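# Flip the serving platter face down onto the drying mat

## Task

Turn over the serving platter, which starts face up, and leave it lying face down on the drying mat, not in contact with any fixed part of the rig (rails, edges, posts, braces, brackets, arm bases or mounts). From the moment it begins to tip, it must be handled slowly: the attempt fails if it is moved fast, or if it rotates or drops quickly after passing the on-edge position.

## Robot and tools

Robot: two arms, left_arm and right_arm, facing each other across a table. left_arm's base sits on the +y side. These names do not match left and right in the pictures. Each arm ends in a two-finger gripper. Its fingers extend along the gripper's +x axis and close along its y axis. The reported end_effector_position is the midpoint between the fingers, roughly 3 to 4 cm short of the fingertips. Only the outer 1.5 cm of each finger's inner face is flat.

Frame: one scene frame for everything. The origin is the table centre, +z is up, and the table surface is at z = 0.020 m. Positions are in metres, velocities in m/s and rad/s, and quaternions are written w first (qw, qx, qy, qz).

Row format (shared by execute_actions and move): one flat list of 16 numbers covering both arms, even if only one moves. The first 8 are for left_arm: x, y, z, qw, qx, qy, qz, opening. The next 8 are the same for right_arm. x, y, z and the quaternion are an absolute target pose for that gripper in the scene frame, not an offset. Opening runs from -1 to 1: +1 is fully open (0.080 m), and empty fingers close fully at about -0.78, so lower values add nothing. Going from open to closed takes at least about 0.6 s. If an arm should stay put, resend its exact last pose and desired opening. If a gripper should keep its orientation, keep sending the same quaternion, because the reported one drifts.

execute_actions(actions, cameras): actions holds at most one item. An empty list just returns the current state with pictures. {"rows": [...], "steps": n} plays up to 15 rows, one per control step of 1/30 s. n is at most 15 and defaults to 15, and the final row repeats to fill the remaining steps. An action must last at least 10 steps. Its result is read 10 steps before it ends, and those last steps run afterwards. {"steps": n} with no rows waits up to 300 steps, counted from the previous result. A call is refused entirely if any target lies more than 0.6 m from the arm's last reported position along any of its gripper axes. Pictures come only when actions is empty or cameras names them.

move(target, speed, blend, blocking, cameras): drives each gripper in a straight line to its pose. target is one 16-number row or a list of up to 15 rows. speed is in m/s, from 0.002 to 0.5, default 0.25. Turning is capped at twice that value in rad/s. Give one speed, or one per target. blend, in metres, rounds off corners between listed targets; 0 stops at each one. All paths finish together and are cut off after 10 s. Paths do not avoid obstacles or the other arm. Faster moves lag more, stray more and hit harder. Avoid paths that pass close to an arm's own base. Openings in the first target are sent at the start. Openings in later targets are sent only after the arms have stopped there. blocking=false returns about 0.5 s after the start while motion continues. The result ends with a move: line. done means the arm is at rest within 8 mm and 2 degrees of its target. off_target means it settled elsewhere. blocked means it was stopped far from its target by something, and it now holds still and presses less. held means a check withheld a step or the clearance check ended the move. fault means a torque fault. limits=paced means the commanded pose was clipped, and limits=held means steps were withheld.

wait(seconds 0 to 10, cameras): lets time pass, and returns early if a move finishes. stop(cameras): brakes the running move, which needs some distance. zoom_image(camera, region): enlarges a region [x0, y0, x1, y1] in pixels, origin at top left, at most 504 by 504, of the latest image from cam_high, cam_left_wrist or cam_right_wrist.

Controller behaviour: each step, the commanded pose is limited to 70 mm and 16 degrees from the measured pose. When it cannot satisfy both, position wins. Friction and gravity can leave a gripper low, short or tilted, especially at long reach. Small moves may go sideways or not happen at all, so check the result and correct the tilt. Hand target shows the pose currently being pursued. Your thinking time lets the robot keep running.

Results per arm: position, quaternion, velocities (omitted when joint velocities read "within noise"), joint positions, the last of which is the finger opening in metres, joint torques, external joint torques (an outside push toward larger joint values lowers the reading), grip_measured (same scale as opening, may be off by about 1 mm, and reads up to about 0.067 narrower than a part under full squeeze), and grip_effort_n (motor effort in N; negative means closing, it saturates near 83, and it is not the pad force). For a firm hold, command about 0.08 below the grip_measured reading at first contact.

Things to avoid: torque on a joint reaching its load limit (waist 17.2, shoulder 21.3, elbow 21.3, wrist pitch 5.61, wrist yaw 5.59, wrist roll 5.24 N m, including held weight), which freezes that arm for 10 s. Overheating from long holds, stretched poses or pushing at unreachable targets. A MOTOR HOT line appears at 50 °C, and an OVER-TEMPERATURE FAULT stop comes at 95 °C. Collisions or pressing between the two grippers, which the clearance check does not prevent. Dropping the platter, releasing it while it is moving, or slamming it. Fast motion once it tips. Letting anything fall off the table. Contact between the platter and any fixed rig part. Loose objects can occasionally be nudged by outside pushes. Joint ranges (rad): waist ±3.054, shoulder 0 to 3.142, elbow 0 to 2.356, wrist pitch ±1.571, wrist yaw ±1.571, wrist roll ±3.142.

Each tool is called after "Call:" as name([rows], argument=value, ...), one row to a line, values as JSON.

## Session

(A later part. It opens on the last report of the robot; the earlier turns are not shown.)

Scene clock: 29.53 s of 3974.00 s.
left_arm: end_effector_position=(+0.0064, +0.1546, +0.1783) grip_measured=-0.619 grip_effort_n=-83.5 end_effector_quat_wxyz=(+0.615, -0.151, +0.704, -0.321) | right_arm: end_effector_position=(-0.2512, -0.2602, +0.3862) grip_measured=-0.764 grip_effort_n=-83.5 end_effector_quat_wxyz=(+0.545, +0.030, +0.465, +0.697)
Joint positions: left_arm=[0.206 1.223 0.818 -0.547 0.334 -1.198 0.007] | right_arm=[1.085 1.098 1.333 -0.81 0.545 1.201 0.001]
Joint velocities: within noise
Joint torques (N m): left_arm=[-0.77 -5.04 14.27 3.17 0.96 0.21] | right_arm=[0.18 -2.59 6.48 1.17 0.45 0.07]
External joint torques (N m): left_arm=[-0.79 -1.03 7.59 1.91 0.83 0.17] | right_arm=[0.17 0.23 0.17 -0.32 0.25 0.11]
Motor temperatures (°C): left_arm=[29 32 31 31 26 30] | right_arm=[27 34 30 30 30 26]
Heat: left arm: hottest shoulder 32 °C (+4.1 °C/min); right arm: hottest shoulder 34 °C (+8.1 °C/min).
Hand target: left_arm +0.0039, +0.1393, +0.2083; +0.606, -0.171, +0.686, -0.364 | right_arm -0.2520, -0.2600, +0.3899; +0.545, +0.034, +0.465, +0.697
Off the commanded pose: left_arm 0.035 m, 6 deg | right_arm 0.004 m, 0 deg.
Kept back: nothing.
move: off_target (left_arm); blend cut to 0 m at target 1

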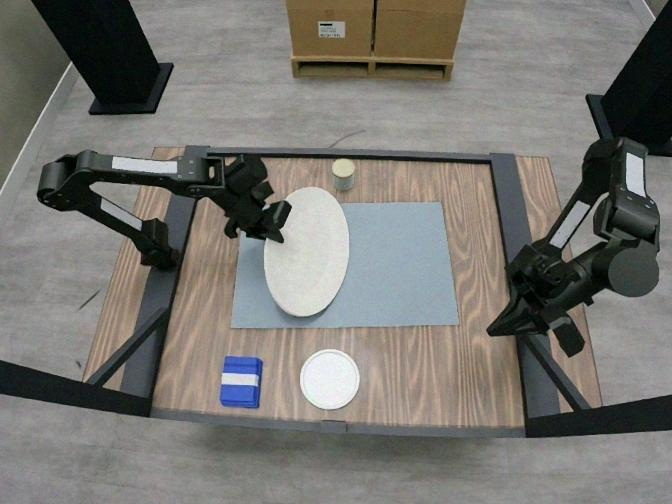

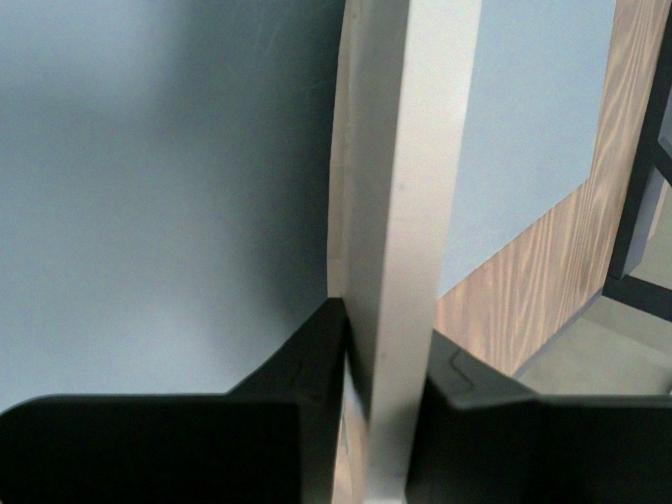

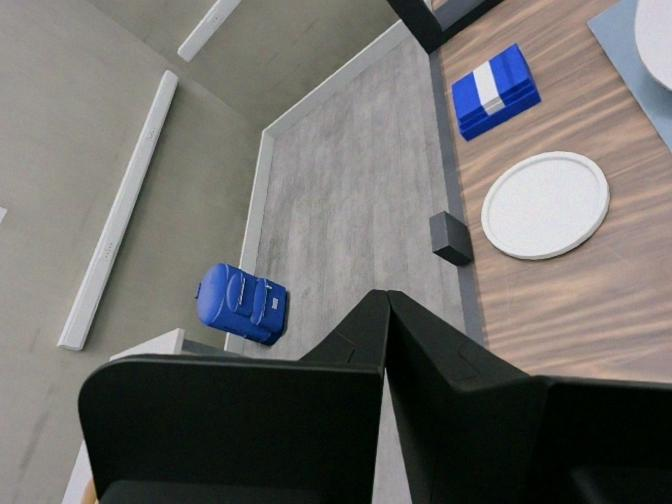

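Call:
move([
  [-0.008,0.105,0.262,-0.6485,0.08,-0.7025,0.2819,-1,-0.252,-0.26,0.39,0.545,0.034,0.465,0.697,-1],
  [-0.014,0.085,0.30,-0.6797,-0.0123,-0.7069,0.1949,-1,-0.252,-0.26,0.39,0.545,0.034,0.465,0.697,-1],
], speed=0.07)

Call:
zoom_image(camera="cam_high", region=[150, 170, 450, 390])

Scene clock: 34.03 s of 3974.00 s.
left_arm: end_effector_position=(-0.0136, +0.0906, +0.2774) grip_measured=-0.619 grip_effort_n=-83.5 end_effector_quat_wxyz=(+0.677, +0.039, +0.716, -0.165) end_effector_velocity=(+0.000, +0.003, +0.002) end_effector_angular_velocity=(+0.022, -0.008, -0.008) | right_arm: end_effector_position=(-0.2511, -0.2603, +0.3865) grip_measured=-0.764 grip_effort_n=-83.5 end_effector_quat_wxyz=(+0.545, +0.030, +0.465, +0.697)
Joint positions: left_arm=[0.013 1.875 2.032 -1.561 0.085 -1.254 0.007] | right_arm=[1.085 1.099 1.335 -0.811 0.546 1.202 0.001]
Joint velocities: left_arm=[-0.002 0.012 0.027 -0.037 -0.007 0.007 0] | right_arm=[within noise]
Joint torques (N m): left_arm=[-0.24 -9.52 12.56 1.08 -0.08 -0.02] | right_arm=[0.22 -2.84 6.73 1.13 0.44 0.06]
External joint torques (N m): left_arm=[-0.24 -1.61 6.96 0.48 -0.08 -0.03] | right_arm=[0.19 -0.08 0.42 -0.38 0.24 0.1]
Motor temperatures (°C): left_arm=[29 33 34 32 26 30] | right_arm=[27 34 31 31 30 26]
Heat: left arm: hottest elbow 34 °C (+14.1 °C/min); right arm: hottest shoulder 34 °C (+7.1 °C/min).
Hand target: left_arm -0.0140, +0.0862, +0.2998; +0.680, +0.012, +0.707, -0.195 | right_arm -0.2520, -0.2600, +0.3899; +0.545, +0.034, +0.465, +0.697
Off the commanded pose: left_arm 0.023 m, 5 deg | right_arm 0.004 m, 0 deg.
Kept back: nothing.
move: off_target (left_arm)

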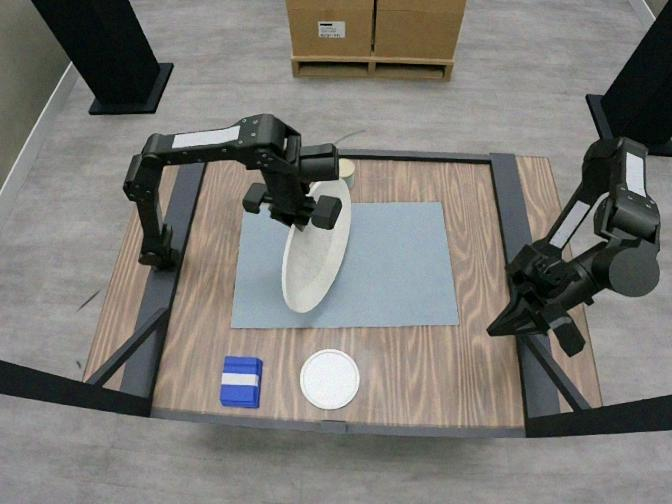

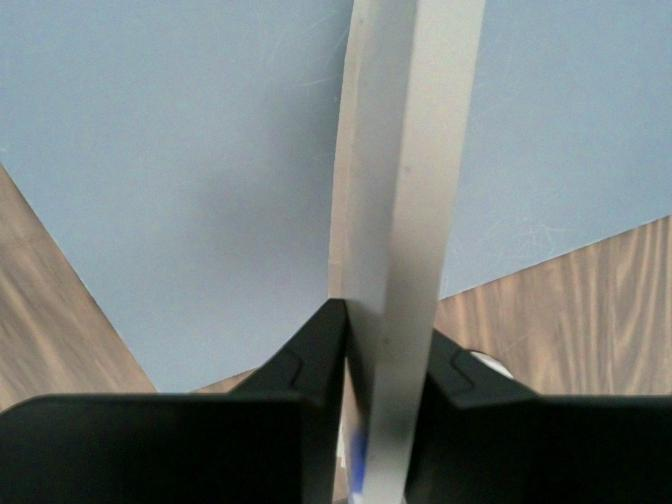

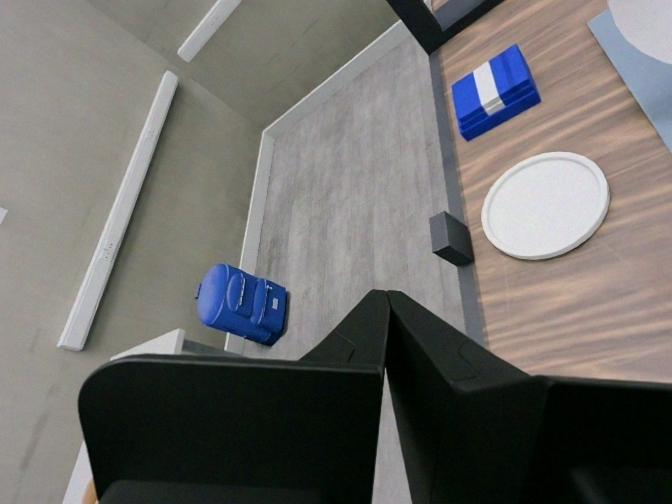

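Scaled by 1.680 from the camera's 672x504 image, which has a finer 960x720 frame.

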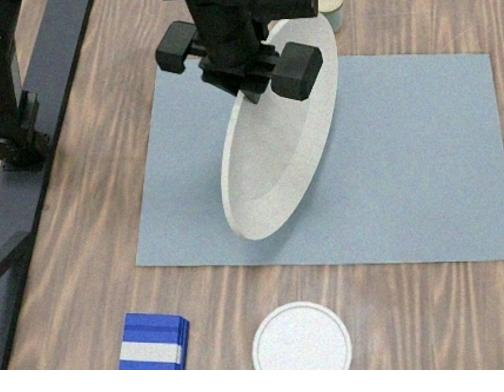

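Call:
move([
  [-0.045,0.075,0.322,-0.6904,-0.0555,-0.7049,0.1530,-1,-0.252,-0.26,0.39,0.545,0.034,0.465,0.697,-1],
  [-0.045,0.075,0.325,-0.4489,-0.5274,-0.3902,0.6066,-1,-0.252,-0.26,0.39,0.545,0.034,0.465,0.697,-1],
], speed=[0.06,0.13])

Call:
zoom_image(camera="cam_high", region=[150, 150, 450, 370])

Scene clock: 43.37 s of 3974.00 s.
left_arm: end_effector_position=(-0.0434, +0.0756, +0.2992) grip_measured=-0.625 grip_effort_n=-83.5 end_effector_quat_wxyz=(+0.481, +0.498, +0.358, -0.627) | right_arm: end_effector_position=(-0.2511, -0.2603, +0.3866) grip_measured=-0.764 grip_effort_n=-83.5 end_effector_quat_wxyz=(+0.545, +0.030, +0.465, +0.697)
Joint positions: left_arm=[-0.089 1.908 2.158 -1.569 0.025 0.216 0.007] | right_arm=[1.085 1.099 1.335 -0.812 0.546 1.202 0.001]
Joint velocities: within noise
Joint torques (N m): left_arm=[-0.14 -10.2 12.65 0.52 0.3 0.02] | right_arm=[0.15 -2.79 6.67 1.15 0.5 0.04]
External joint torques (N m): left_arm=[-0.19 -2.05 7.08 -0.26 0.28 0.03] | right_arm=[0.13 -0.05 0.36 -0.37 0.29 0.07]
Motor temperatures (°C): left_arm=[29 37 38 31 26 30] | right_arm=[27 33 34 31 30 26]
Heat: left arm: hottest elbow 38 °C (+16.6 °C/min); right arm: hottest elbow 34 °C (+9.7 °C/min).
Hand target: left_arm -0.0449, +0.0763, +0.3240; -0.496, -0.476, -0.335, +0.645 | right_arm -0.2520, -0.2600, +0.3899; +0.545, +0.034, +0.465, +0.697
Off the commanded pose: left_arm 0.026 m, 7 deg | right_arm 0.004 m, 0 deg.
joint sent to its limit (left arm) — joint 4 (wrist pitch), lower limit.
Kept back: nothing.
move: off_target (left_arm)

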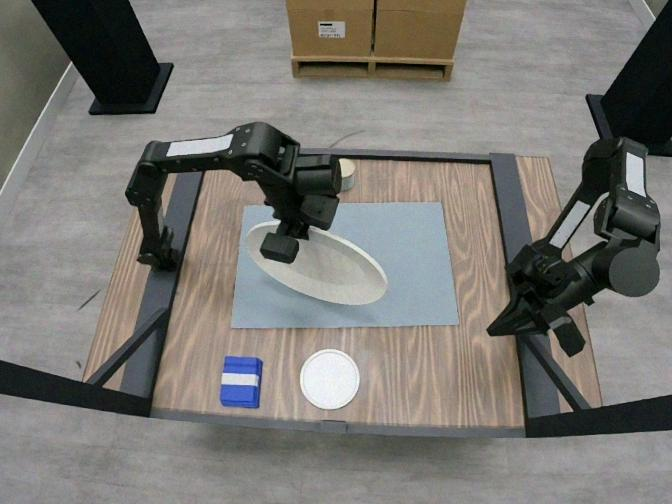

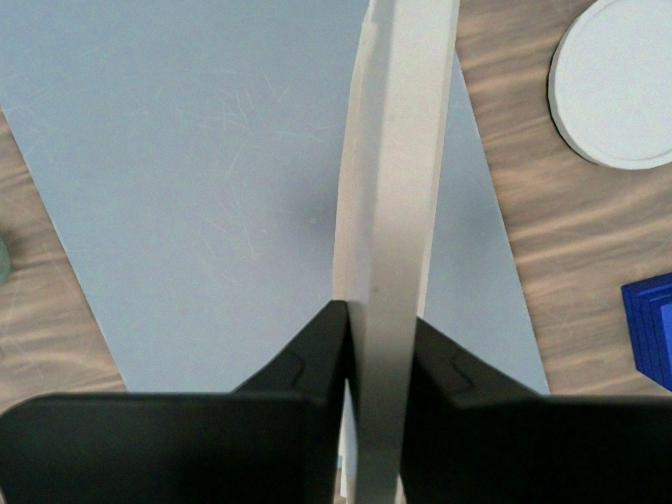

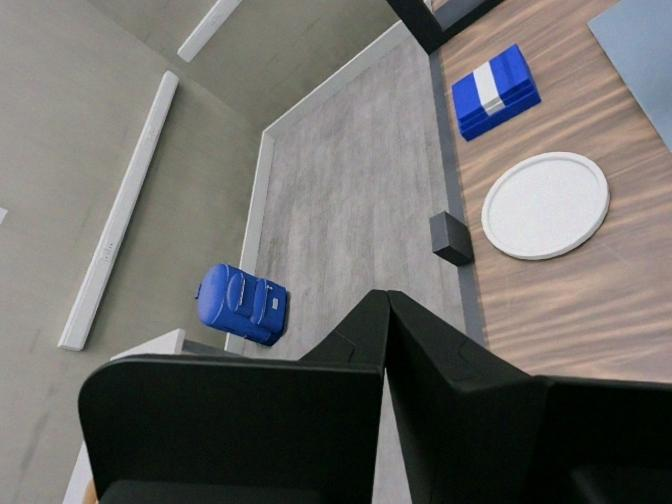

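Scaled by 1.680 from the camera's 672x504 image, which has a finer 960x720 frame.

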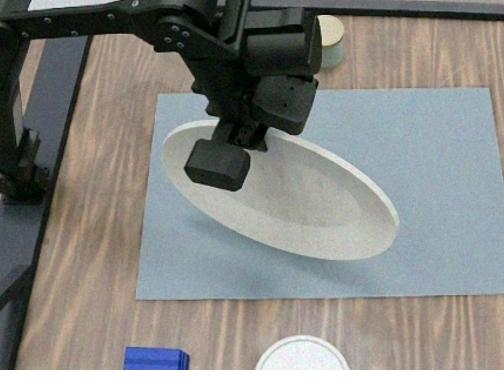

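Call:
move([
  [-0.045,0.075,0.325,0.0555,-0.6904,0.1530,0.7049,-1,-0.252,-0.26,0.39,0.545,0.034,0.465,0.697,-1],
], speed=0.13)

Call:
zoom_image(camera="cam_high", region=[150, 150, 450, 370])

Scene clock: 50.07 s of 3974.00 s.
left_arm: end_effector_position=(-0.0440, +0.0753, +0.3004) grip_measured=-0.626 grip_effort_n=-83.5 end_effector_quat_wxyz=(-0.010, +0.689, -0.191, -0.699) | right_arm: end_effector_position=(-0.2511, -0.2603, +0.3866) grip_measured=-0.764 grip_effort_n=-83.5 end_effector_quat_wxyz=(+0.545, +0.030, +0.465, +0.697)
Joint positions: left_arm=[-0.088 1.908 2.162 -1.569 0.033 1.785 0.007] | right_arm=[1.085 1.099 1.335 -0.812 0.546 1.202 0.001]
Joint velocities: within noise
Joint torques (N m): left_arm=[-0.25 -10.11 12.16 0.46 0.07 0.05] | right_arm=[0.1 -2.96 6.52 1.14 0.46 0.07]
External joint torques (N m): left_arm=[-0.21 -2.07 6.66 -0.28 0 0.07] | right_arm=[0.09 -0.18 0.24 -0.36 0.25 0.1]
Motor temperatures (°C): left_arm=[29 40 39 30 26 30] | right_arm=[27 32 35 32 30 26]
Heat: left arm: hottest shoulder 40 °C (+12.0 °C/min); right arm: hottest elbow 35 °C (+9.6 °C/min).
Hand target: left_arm -0.0450, +0.0761, +0.3240; +0.015, +0.687, -0.219, -0.693 | right_arm -0.2520, -0.2600, +0.3899; +0.545, +0.034, +0.465, +0.697
Off the commanded pose: left_arm 0.025 m, 7 deg | right_arm 0.004 m, 0 deg.
joint sent to its limit (left arm) — joint 4 (wrist pitch), lower limit.
Kept back: nothing.
move: off_target (left_arm)

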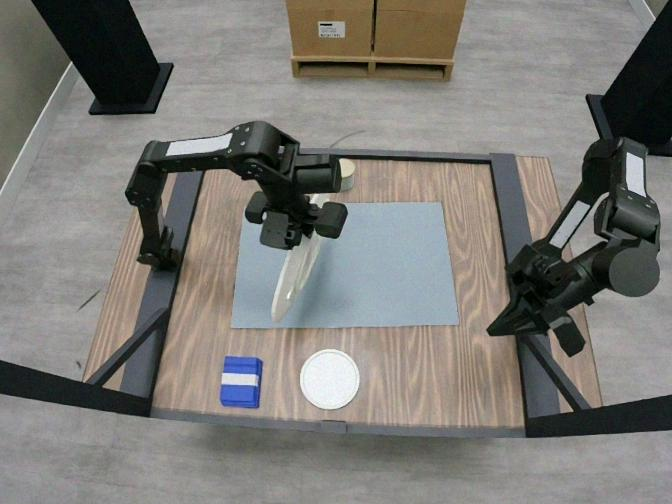

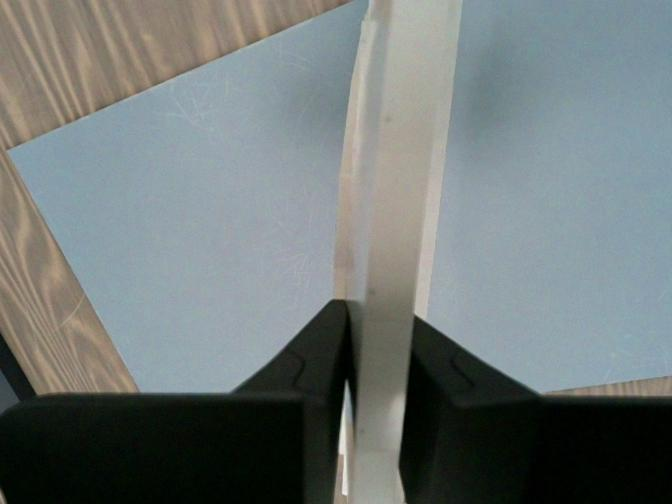

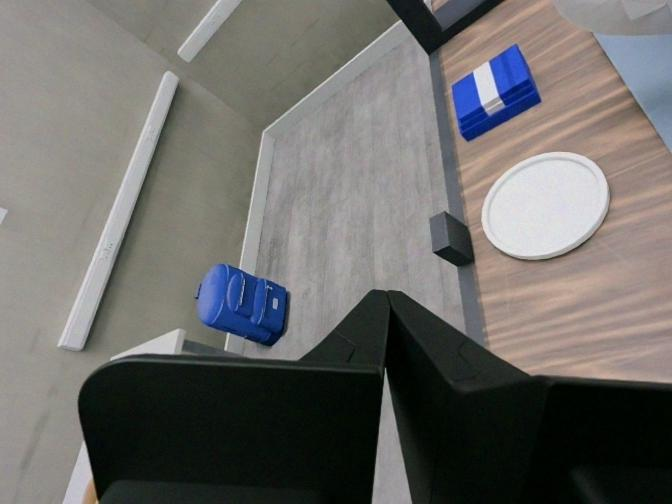

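Scaled by 1.680 from the camera's 672x504 image, which has a finer 960x720 frame.

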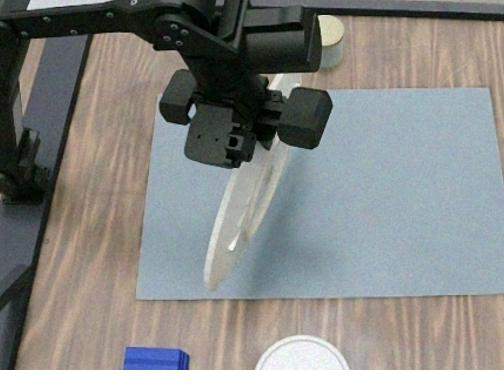

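Call:
move([
  [-0.045,0.06,0.275,0.0555,-0.6904,0.1530,0.7049,-1,-0.252,-0.26,0.39,0.545,0.034,0.465,0.697,-1],
  [-0.035,0.09,0.268,0.0555,-0.6904,0.1530,0.7049,-1,-0.252,-0.26,0.39,0.545,0.034,0.465,0.697,-1],
  [-0.030,0.115,0.262,0.0123,-0.6797,0.1949,0.7069,-1,-0.252,-0.26,0.39,0.545,0.034,0.465,0.697,-1],
], speed=0.05)

Call:
zoom_image(camera="cam_high", region=[150, 150, 450, 370])

Scene clock: 55.07 s of 3974.00 s.
left_arm: end_effector_position=(-0.0297, +0.1107, +0.2539) grip_measured=-0.626 grip_effort_n=-83.5 end_effector_quat_wxyz=(-0.020, +0.682, -0.187, -0.706) end_effector_velocity=(+0.000, +0.002, -0.001) end_effector_angular_velocity=(-0.002, -0.005, +0.006) | right_arm: end_effector_position=(-0.2511, -0.2603, +0.3866) grip_measured=-0.764 grip_effort_n=-83.5 end_effector_quat_wxyz=(+0.545, +0.030, +0.465, +0.697)
Joint positions: left_arm=[-0.04 1.699 1.705 -1.346 0.063 1.837 0.007] | right_arm=[1.085 1.099 1.335 -0.812 0.546 1.202 0.001]
Joint velocities: left_arm=[-0.002 -0.012 -0.017 0.007 -0.007 -0.007 0] | right_arm=[within noise]
Joint torques (N m): left_arm=[0.14 -9.06 6.72 0.2 0.4 0.05] | right_arm=[0.1 -2.86 6.53 1.13 0.47 0.04]
External joint torques (N m): left_arm=[0.17 -2.12 0.78 -0.49 0.3 0.06] | right_arm=[0.08 -0.02 0.16 -0.39 0.27 0.08]
Motor temperatures (°C): left_arm=[28 41 39 29 26 30] | right_arm=[27 32 36 32 30 26]
Heat: left arm: hottest shoulder 41 °C (+12.0 °C/min); right arm: hottest elbow 36 °C (+9.8 °C/min).
Hand target: left_arm -0.0300, +0.1150, +0.2619; -0.012, +0.680, -0.195, -0.707 | right_arm -0.2520, -0.2600, +0.3899; +0.545, +0.034, +0.465, +0.697
Off the commanded pose: left_arm 0.009 m, 1 deg | right_arm 0.004 m, 0 deg.
Kept back: nothing.
move: off_target (left_arm)

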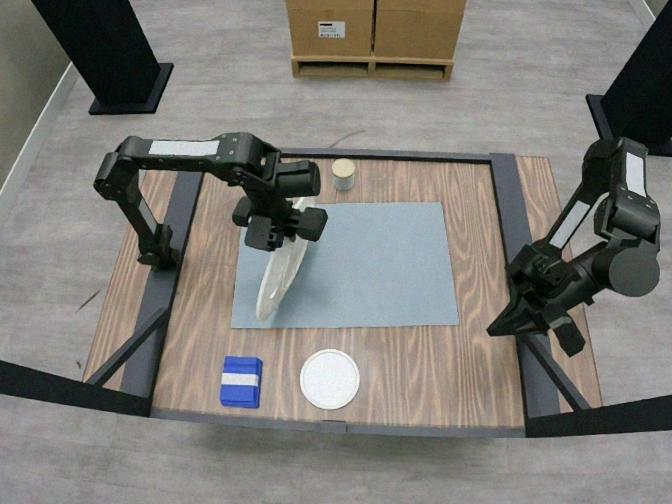

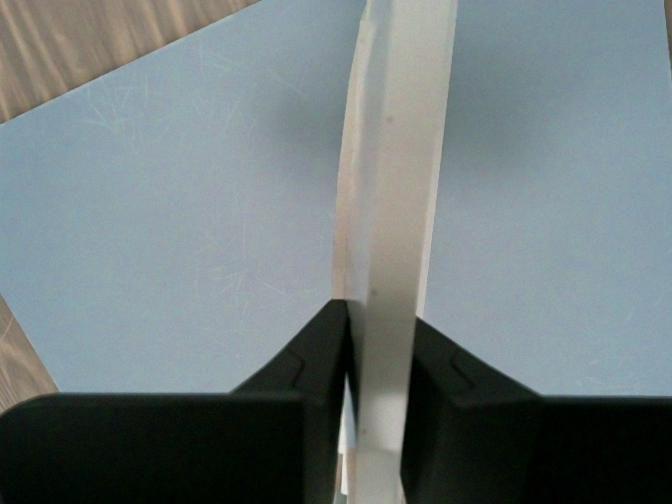

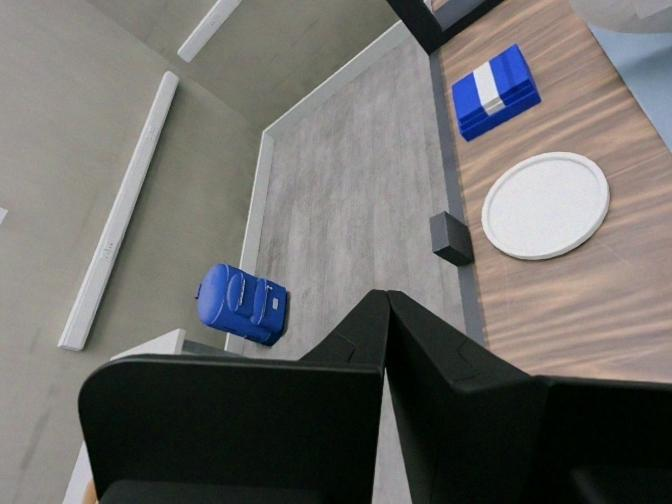

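Scaled by 1.680 from the camera's 672x504 image, which has a finer 960x720 frame.

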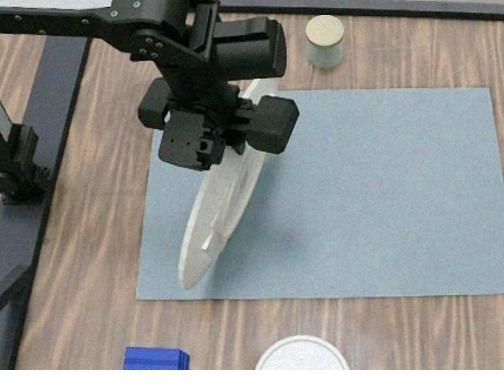

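Call:
move([
  [-0.05,0.085,0.315,0.0555,-0.6904,0.1530,0.7049,-1,-0.252,-0.26,0.39,0.545,0.034,0.465,0.697,-1],
  [-0.055,0.03,0.325,0.0555,-0.6904,0.1530,0.7049,-1,-0.252,-0.26,0.39,0.545,0.034,0.465,0.697,-1],
  [-0.055,0.03,0.255,0.0555,-0.6904,0.1530,0.7049,-1,-0.252,-0.26,0.39,0.545,0.034,0.465,0.697,-1],
], speed=0.06)

Call:
zoom_image(camera="cam_high", region=[150, 150, 450, 370])

Scene clock: 59.50 s of 3974.00 s.
left_arm: end_effector_position=(-0.0540, +0.0310, +0.2564) grip_measured=-0.626 grip_effort_n=-83.5 end_effector_quat_wxyz=(-0.036, +0.690, -0.169, -0.703) | right_arm: end_effector_position=(-0.2511, -0.2603, +0.3866) grip_measured=-0.764 grip_effort_n=-83.5 end_effector_quat_wxyz=(+0.545, +0.030, +0.465, +0.697)
Joint positions: left_arm=[-0.105 2.126 2.31 -1.568 0.029 1.774 0.007] | right_arm=[1.085 1.099 1.335 -0.812 0.546 1.202 0.001]
Joint velocities: within noise
Joint torques (N m): left_arm=[-0.18 -7.85 7.16 0.25 0.07 0.05] | right_arm=[0.27 -2.8 6.64 1.2 0.41 0.08]
External joint torques (N m): left_arm=[-0.09 1.78 1.63 -0.35 -0.01 0.06] | right_arm=[0.25 0.05 0.27 -0.32 0.21 0.11]
Motor temperatures (°C): left_arm=[28 41 40 29 25 30] | right_arm=[27 32 36 32 30 26]
Heat: left arm: hottest shoulder 41 °C (+11.1 °C/min); right arm: hottest elbow 36 °C (+9.1 °C/min).
Hand target: left_arm -0.0549, +0.0302, +0.2547; -0.039, +0.690, -0.169, -0.703 | right_arm -0.2520, -0.2600, +0.3899; +0.545, +0.034, +0.465, +0.697
Off the commanded pose: left_arm 0.002 m, 3 deg | right_arm 0.004 m, 0 deg.
joint sent to its limit (left arm) — joint 4 (wrist pitch), lower limit.
Kept back: nothing.
move: off_target (left_arm)

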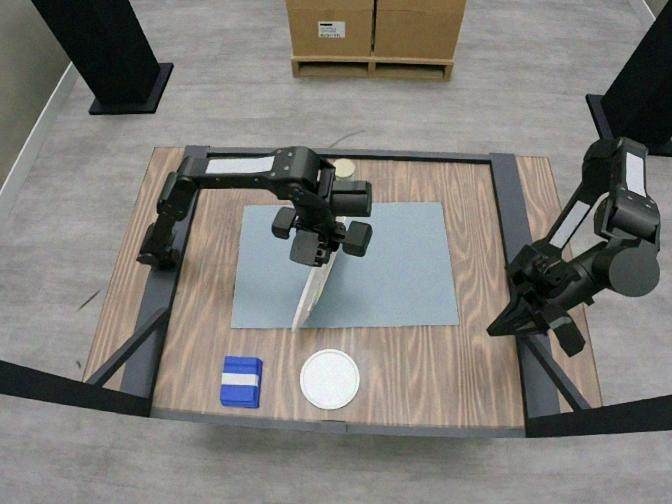

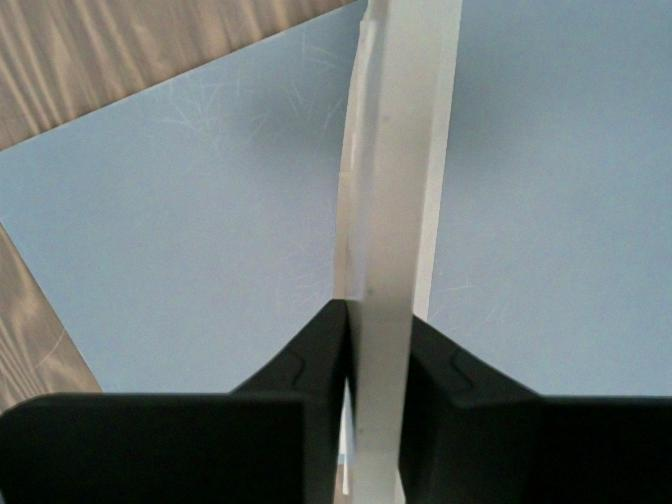

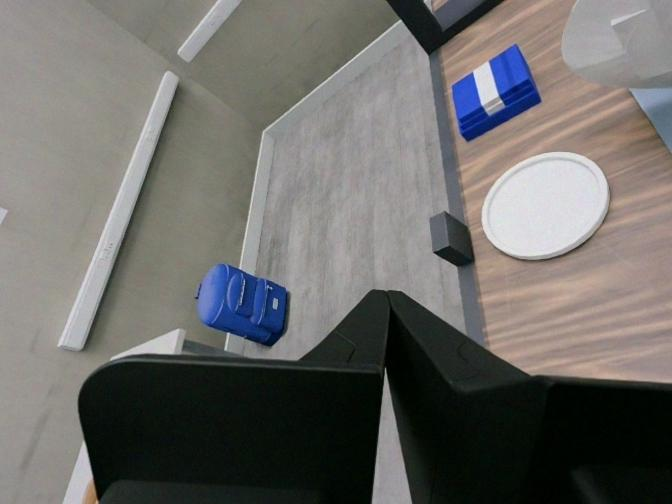

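Scaled by 1.680 from the camera's 672x504 image, which has a finer 960x720 frame.

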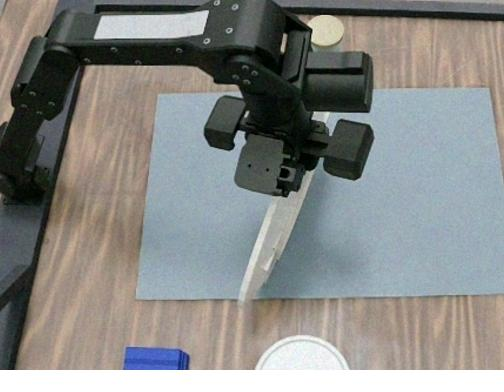

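Call:
move([
  [-0.042,0.065,0.256,0.0555,-0.6904,0.1530,0.7049,-1,-0.252,-0.26,0.39,0.545,0.034,0.465,0.697,-1],
  [-0.033,0.09,0.246,0.0123,-0.6797,0.1949,0.7069,-1,-0.252,-0.26,0.39,0.545,0.034,0.465,0.697,-1],
  [-0.023,0.124,0.225,-0.08,-0.6485,0.2819,0.7025,-1,-0.252,-0.26,0.39,0.545,0.034,0.465,0.697,-1],
], speed=0.05, blend=0.01)

Call:
zoom_image(camera="cam_high", region=[150, 150, 450, 370])

Scene clock: 64.93 s of 3974.00 s.
left_arm: end_effector_position=(-0.0227, +0.1187, +0.2402) grip_measured=-0.617 grip_effort_n=-83.5 end_effector_quat_wxyz=(+0.096, +0.647, -0.297, -0.696) | right_arm: end_effector_position=(-0.2511, -0.2603, +0.3868) grip_measured=-0.764 grip_effort_n=-83.5 end_effector_quat_wxyz=(+0.545, +0.030, +0.465, +0.697)
Joint positions: left_arm=[0.026 1.402 1.249 -0.872 0.168 1.865 0.007] | right_arm=[1.085 1.099 1.335 -0.812 0.546 1.202 0.001]
Joint velocities: within noise
Joint torques (N m): left_arm=[-0.05 -3.68 4.33 0.42 0.15 0.08] | right_arm=[0.09 -2.72 6.59 1.17 0.4 0.08]
External joint torques (N m): left_arm=[0.01 1.53 -2.2 -0.72 0 0.11] | right_arm=[0.1 0.03 0.3 -0.33 0.19 0.11]
Motor temperatures (°C): left_arm=[28 41 38 29 25 30] | right_arm=[27 31 37 32 30 26]
Heat: left arm: hottest shoulder 41 °C (+9.0 °C/min); right arm: hottest elbow 37 °C (+9.0 °C/min).
Hand target: left_arm -0.0229, +0.1242, +0.2253; +0.080, +0.649, -0.282, -0.703 | right_arm -0.2520, -0.2600, +0.3900; +0.545, +0.034, +0.465, +0.697
Off the commanded pose: left_arm 0.016 m, 3 deg | right_arm 0.003 m, 0 deg.
Kept back: nothing.
move: off_target (left_arm)

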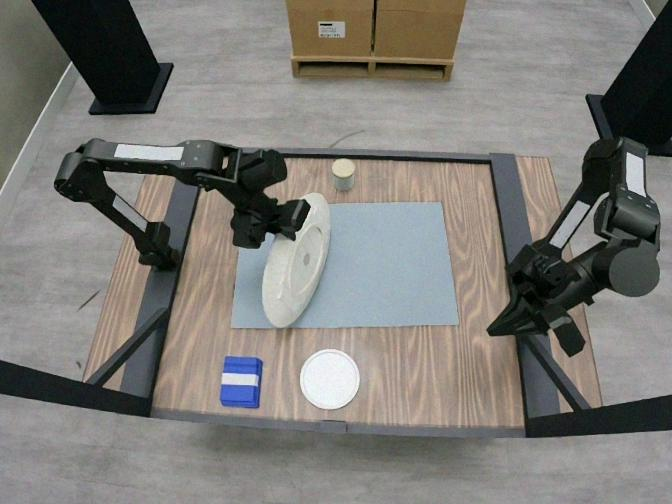

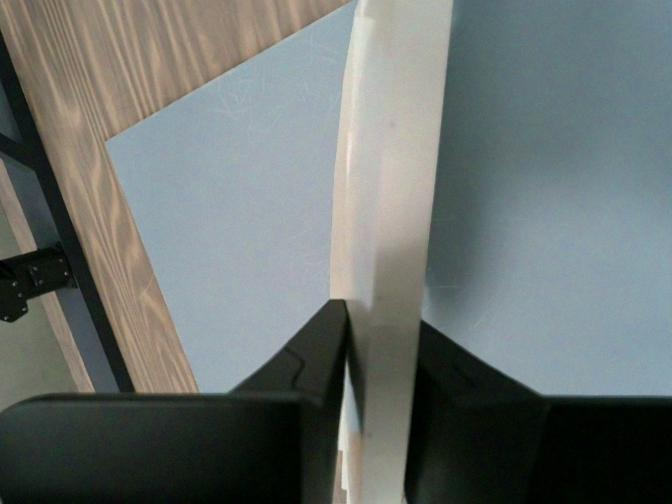

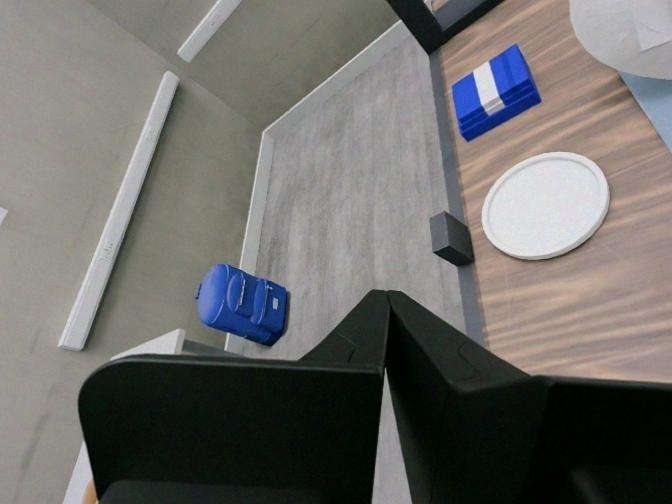

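Scaled by 1.680 from the camera's 672x504 image, which has a finer 960x720 frame.

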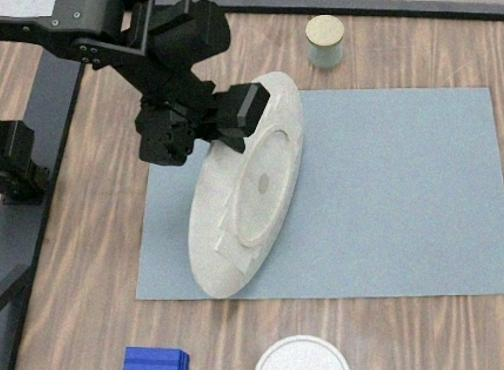

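Call:
move([
  [-0.006,0.174,0.195,-0.1711,-0.6061,0.3642,0.6861,-1,-0.252,-0.26,0.39,0.545,0.034,0.465,0.697,-1],
  [0.003,0.208,0.153,-0.2418,-0.5647,0.4255,0.6644,-1,-0.252,-0.26,0.39,0.545,0.034,0.465,0.697,-1],
  [0.009,0.228,0.114,-0.3043,-0.5214,0.4776,0.6383,-1,-0.252,-0.26,0.39,0.545,0.034,0.465,0.697,-1],
], speed=0.05, blend=0.02)

Call:
zoom_image(camera="cam_high", region=[150, 150, 450, 370])

Scene clock: 72.40 s of 3974.00 s.
left_arm: end_effector_position=(+0.0210, +0.2219, +0.1392) grip_measured=-0.611 grip_effort_n=-83.5 end_effector_quat_wxyz=(+0.321, +0.531, -0.500, -0.604) | right_arm: end_effector_position=(-0.2511, -0.2603, +0.3868) grip_measured=-0.764 grip_effort_n=-83.5 end_effector_quat_wxyz=(+0.545, +0.030, +0.465, +0.697)
Joint positions: left_arm=[0.586 0.78 0.088 0.219 0.79 1.987 0.007] | right_arm=[1.085 1.099 1.335 -0.812 0.546 1.202 0.001]
Joint velocities: within noise
Joint torques (N m): left_arm=[-2 1.91 2.87 -0.29 0.34 0.19] | right_arm=[0.39 -2.66 6.53 1.15 0.43 0.06]
External joint torques (N m): left_arm=[-1.99 2.79 -3.51 -1.75 0.12 0.24] | right_arm=[0.4 0.15 0.19 -0.36 0.23 0.09]
Motor temperatures (°C): left_arm=[29 39 36 29 25 30] | right_arm=[27 31 37 33 30 26]
Heat: left arm: hottest shoulder 39 °C (+7.1 °C/min); right arm: hottest elbow 37 °C (+8.1 °C/min).
Hand target: left_arm +0.0090, +0.2300, +0.1154; +0.304, +0.522, -0.478, -0.638 | right_arm -0.2520, -0.2600, +0.3900; +0.545, +0.034, +0.465, +0.697
Off the commanded pose: left_arm 0.029 m, 5 deg | right_arm 0.003 m, 0 deg.
Kept back: nothing.
move: off_target (left_arm)

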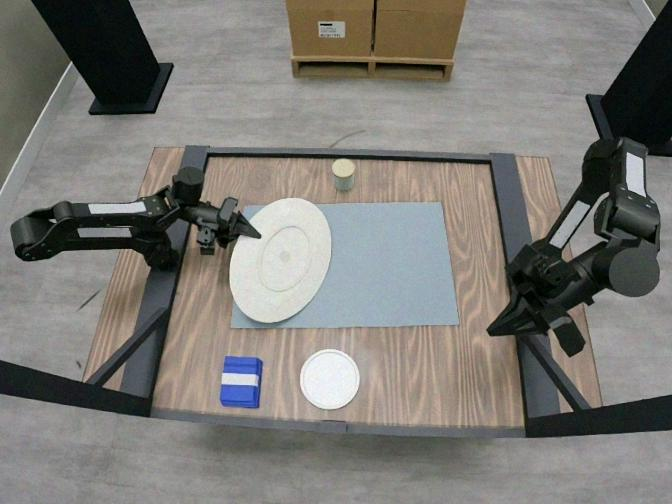

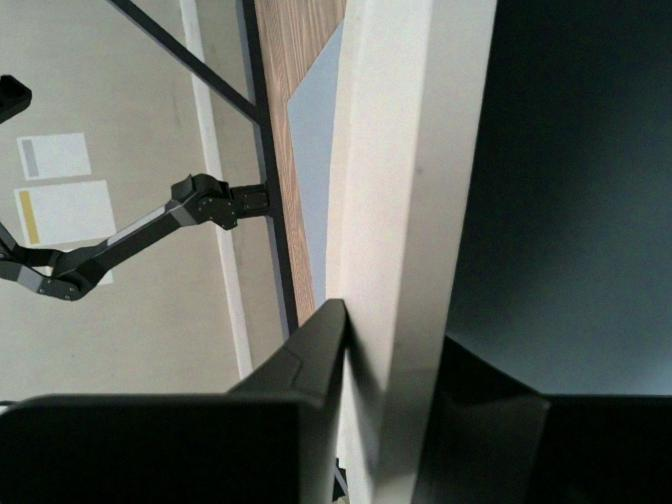

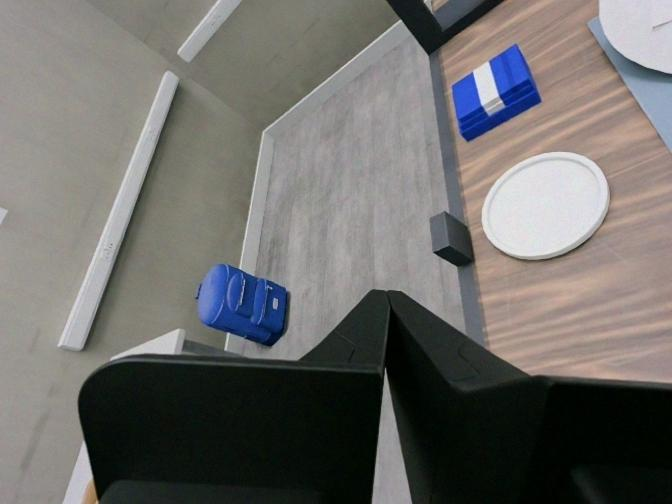

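Scaled by 1.680 from the camera's 672x504 image, which has a finer 960x720 frame.

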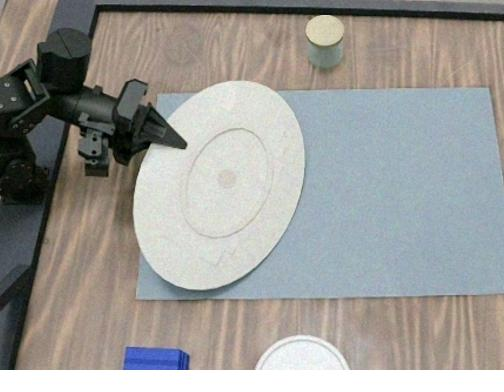

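Call:
move([
  [0.012,0.208,0.09,-0.3043,-0.5214,0.4776,0.6383,-1,-0.252,-0.26,0.39,0.545,0.034,0.465,0.697,-1],
], speed=0.05)

Call:
zoom_image(camera="cam_high", region=[150, 150, 450, 370])

Scene clock: 74.17 s of 3974.00 s.
left_arm: end_effector_position=(+0.0218, +0.2012, +0.1189) grip_measured=-0.547 grip_effort_n=-83.5 end_effector_quat_wxyz=(+0.322, +0.517, -0.513, -0.604) end_effector_velocity=(+0.000, -0.001, -0.006) end_effector_angular_velocity=(+0.017, +0.016, +0.014) | right_arm: end_effector_position=(-0.2511, -0.2603, +0.3868) grip_measured=-0.764 grip_effort_n=-83.5 end_effector_quat_wxyz=(+0.545, +0.030, +0.465, +0.697)
Joint positions: left_arm=[0.533 1.171 0.05 0.695 0.778 1.944 0.01] | right_arm=[1.085 1.099 1.335 -0.812 0.546 1.202 0.001]
Joint velocities: left_arm=[-0.012 0.051 -0.007 0.051 -0.022 -0.022 0] | right_arm=[within noise]
Joint torques (N m): left_arm=[-2.46 2.18 2.01 -1.3 -1.13 0.35] | right_arm=[0.26 -2.76 6.4 1.19 0.42 0.06]
External joint torques (N m): left_arm=[-2.46 4.2 -3.03 -2.8 -1.34 0.41] | right_arm=[0.25 0.12 0.02 -0.32 0.21 0.1]
Motor temperatures (°C): left_arm=[29 38 36 29 25 30] | right_arm=[27 31 37 33 30 26]
Heat: left arm: hottest shoulder 38 °C (+6.1 °C/min); right arm: hottest elbow 37 °C (+8.1 °C/min).
Hand target: left_arm +0.0118, +0.2115, +0.0923; +0.303, +0.522, -0.478, -0.638 | right_arm -0.2520, -0.2600, +0.3900; +0.545, +0.034, +0.465, +0.697
Off the commanded pose: left_arm 0.031 m, 6 deg | right_arm 0.003 m, 0 deg.
Kept back: nothing.
move: off_target (left_arm)

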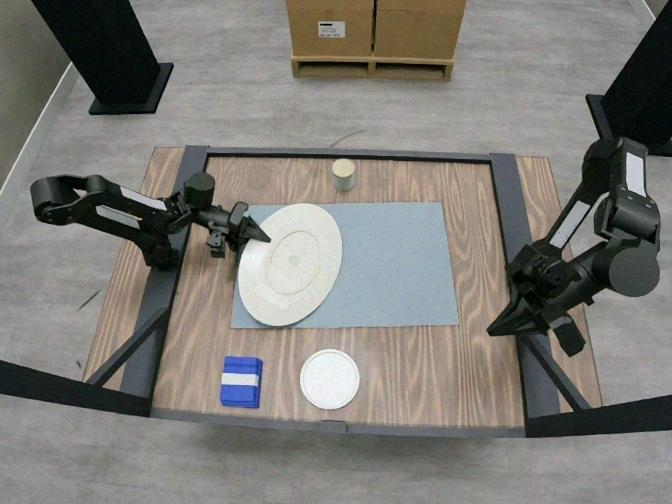

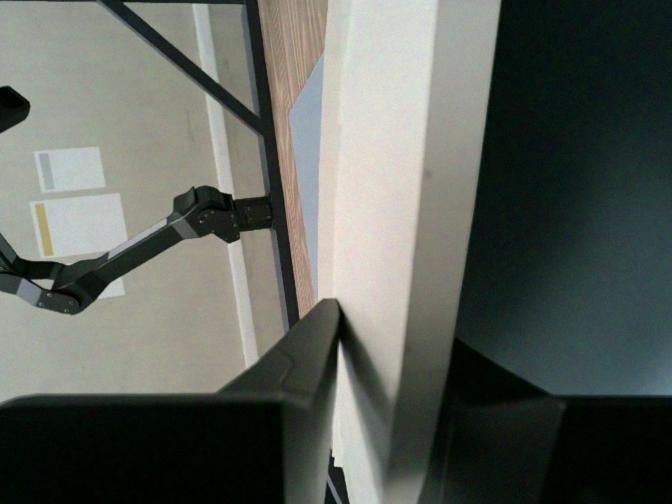

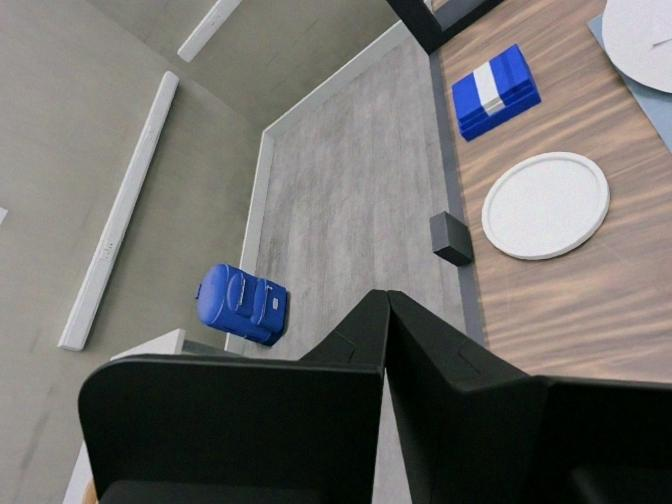

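Scaled by 1.680 from the camera's 672x504 image, which has a finer 960x720 frame.

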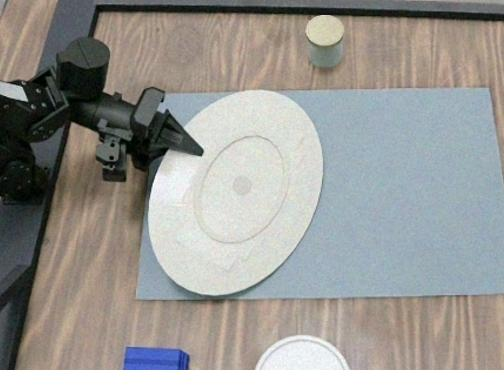

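Call:
move([
  [0.017,0.201,0.118,-0.2418,-0.5647,0.4255,0.6644,-0.45,-0.252,-0.26,0.39,0.545,0.034,0.465,0.697,-1],
  [0.019,0.207,0.097,-0.1711,-0.6061,0.3642,0.6861,-0.3,-0.252,-0.26,0.39,0.545,0.034,0.465,0.697,-1],
], speed=0.04)

Call:
zoom_image(camera="cam_high", region=[150, 150, 450, 370])

Scene clock: 80.40 s of 3974.00 s.
left_arm: end_effector_position=(+0.0216, +0.1875, +0.1481) grip_measured=-0.312 grip_effort_n=-83.5 end_effector_quat_wxyz=(+0.211, +0.589, -0.434, -0.648) | right_arm: end_effector_position=(-0.2511, -0.2603, +0.3868) grip_measured=-0.764 grip_effort_n=-83.5 end_effector_quat_wxyz=(+0.545, +0.030, +0.465, +0.697)
Joint positions: left_arm=[0.394 1.009 0.425 -0.158 0.539 2.097 0.021] | right_arm=[1.085 1.099 1.335 -0.812 0.546 1.202 0.001]
Joint velocities: within noise
Joint torques (N m): left_arm=[-0.21 -1.56 6.16 0.54 -0.18 0.04] | right_arm=[0.06 -3.23 5.24 1.28 0.23 -0.06]
External joint torques (N m): left_arm=[-0.21 0.86 -0.37 -0.84 -0.44 0.08] | right_arm=[0.06 -0.41 -1.11 -0.24 0.02 -0.02]
Motor temperatures (°C): left_arm=[29 37 35 29 26 30] | right_arm=[27 31 38 33 30 26]
Heat: left arm: hottest shoulder 37 °C (+6.1 °C/min); right arm: hottest elbow 38 °C (+9.1 °C/min).
Hand target: left_arm +0.0209, +0.1910, +0.1398; +0.205, +0.592, -0.423, -0.655 | right_arm -0.2511, -0.2603, +0.3868; +0.545, +0.030, +0.465, +0.697
Off the commanded pose: left_arm 0.055 m, 10 deg | right_arm 0.003 m, 0 deg.
Kept back: nothing.
move: blocked (left_arm; both arms now hold where they are); path passed 1 of 2 targets; target 2's new opening was not sent

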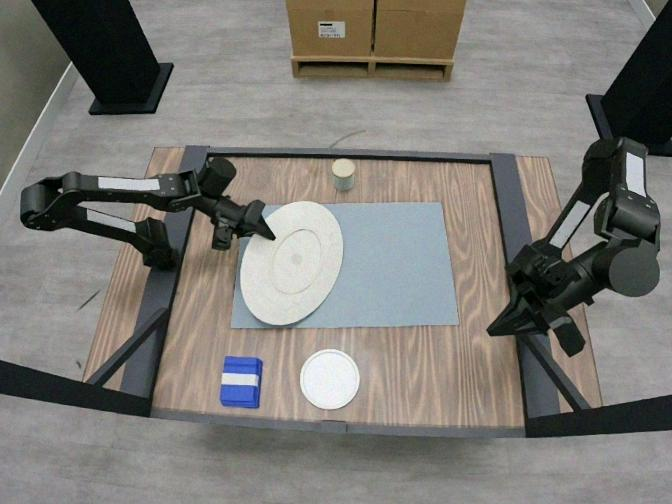

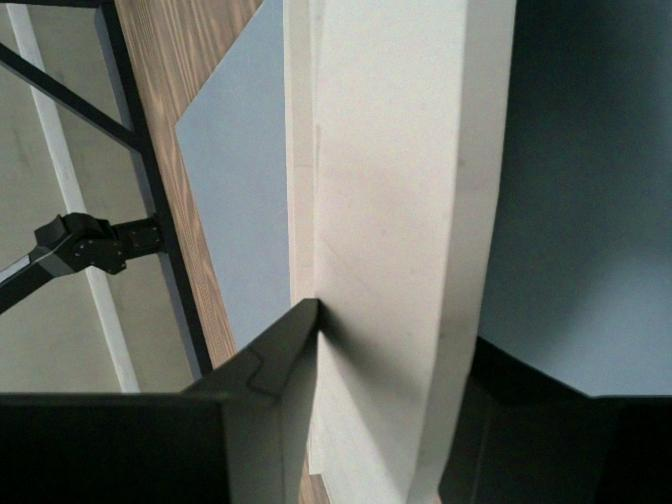

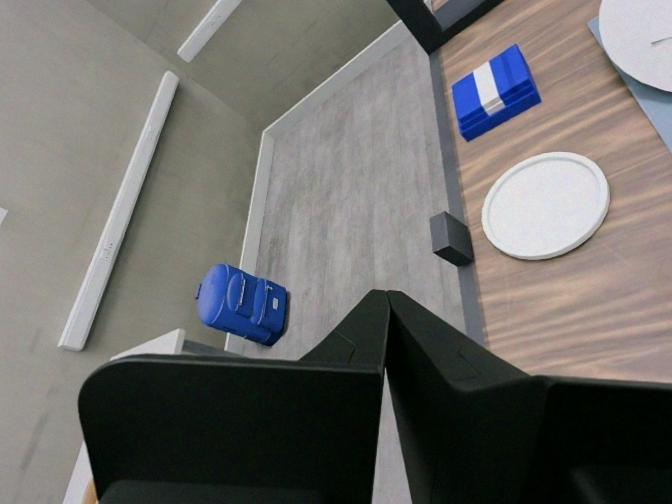

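Scaled by 1.680 from the camera's 672x504 image, which has a finer 960x720 frame.

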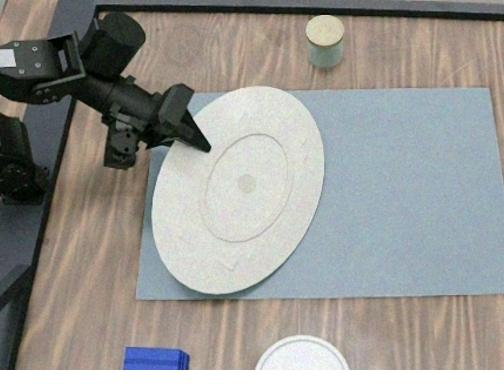

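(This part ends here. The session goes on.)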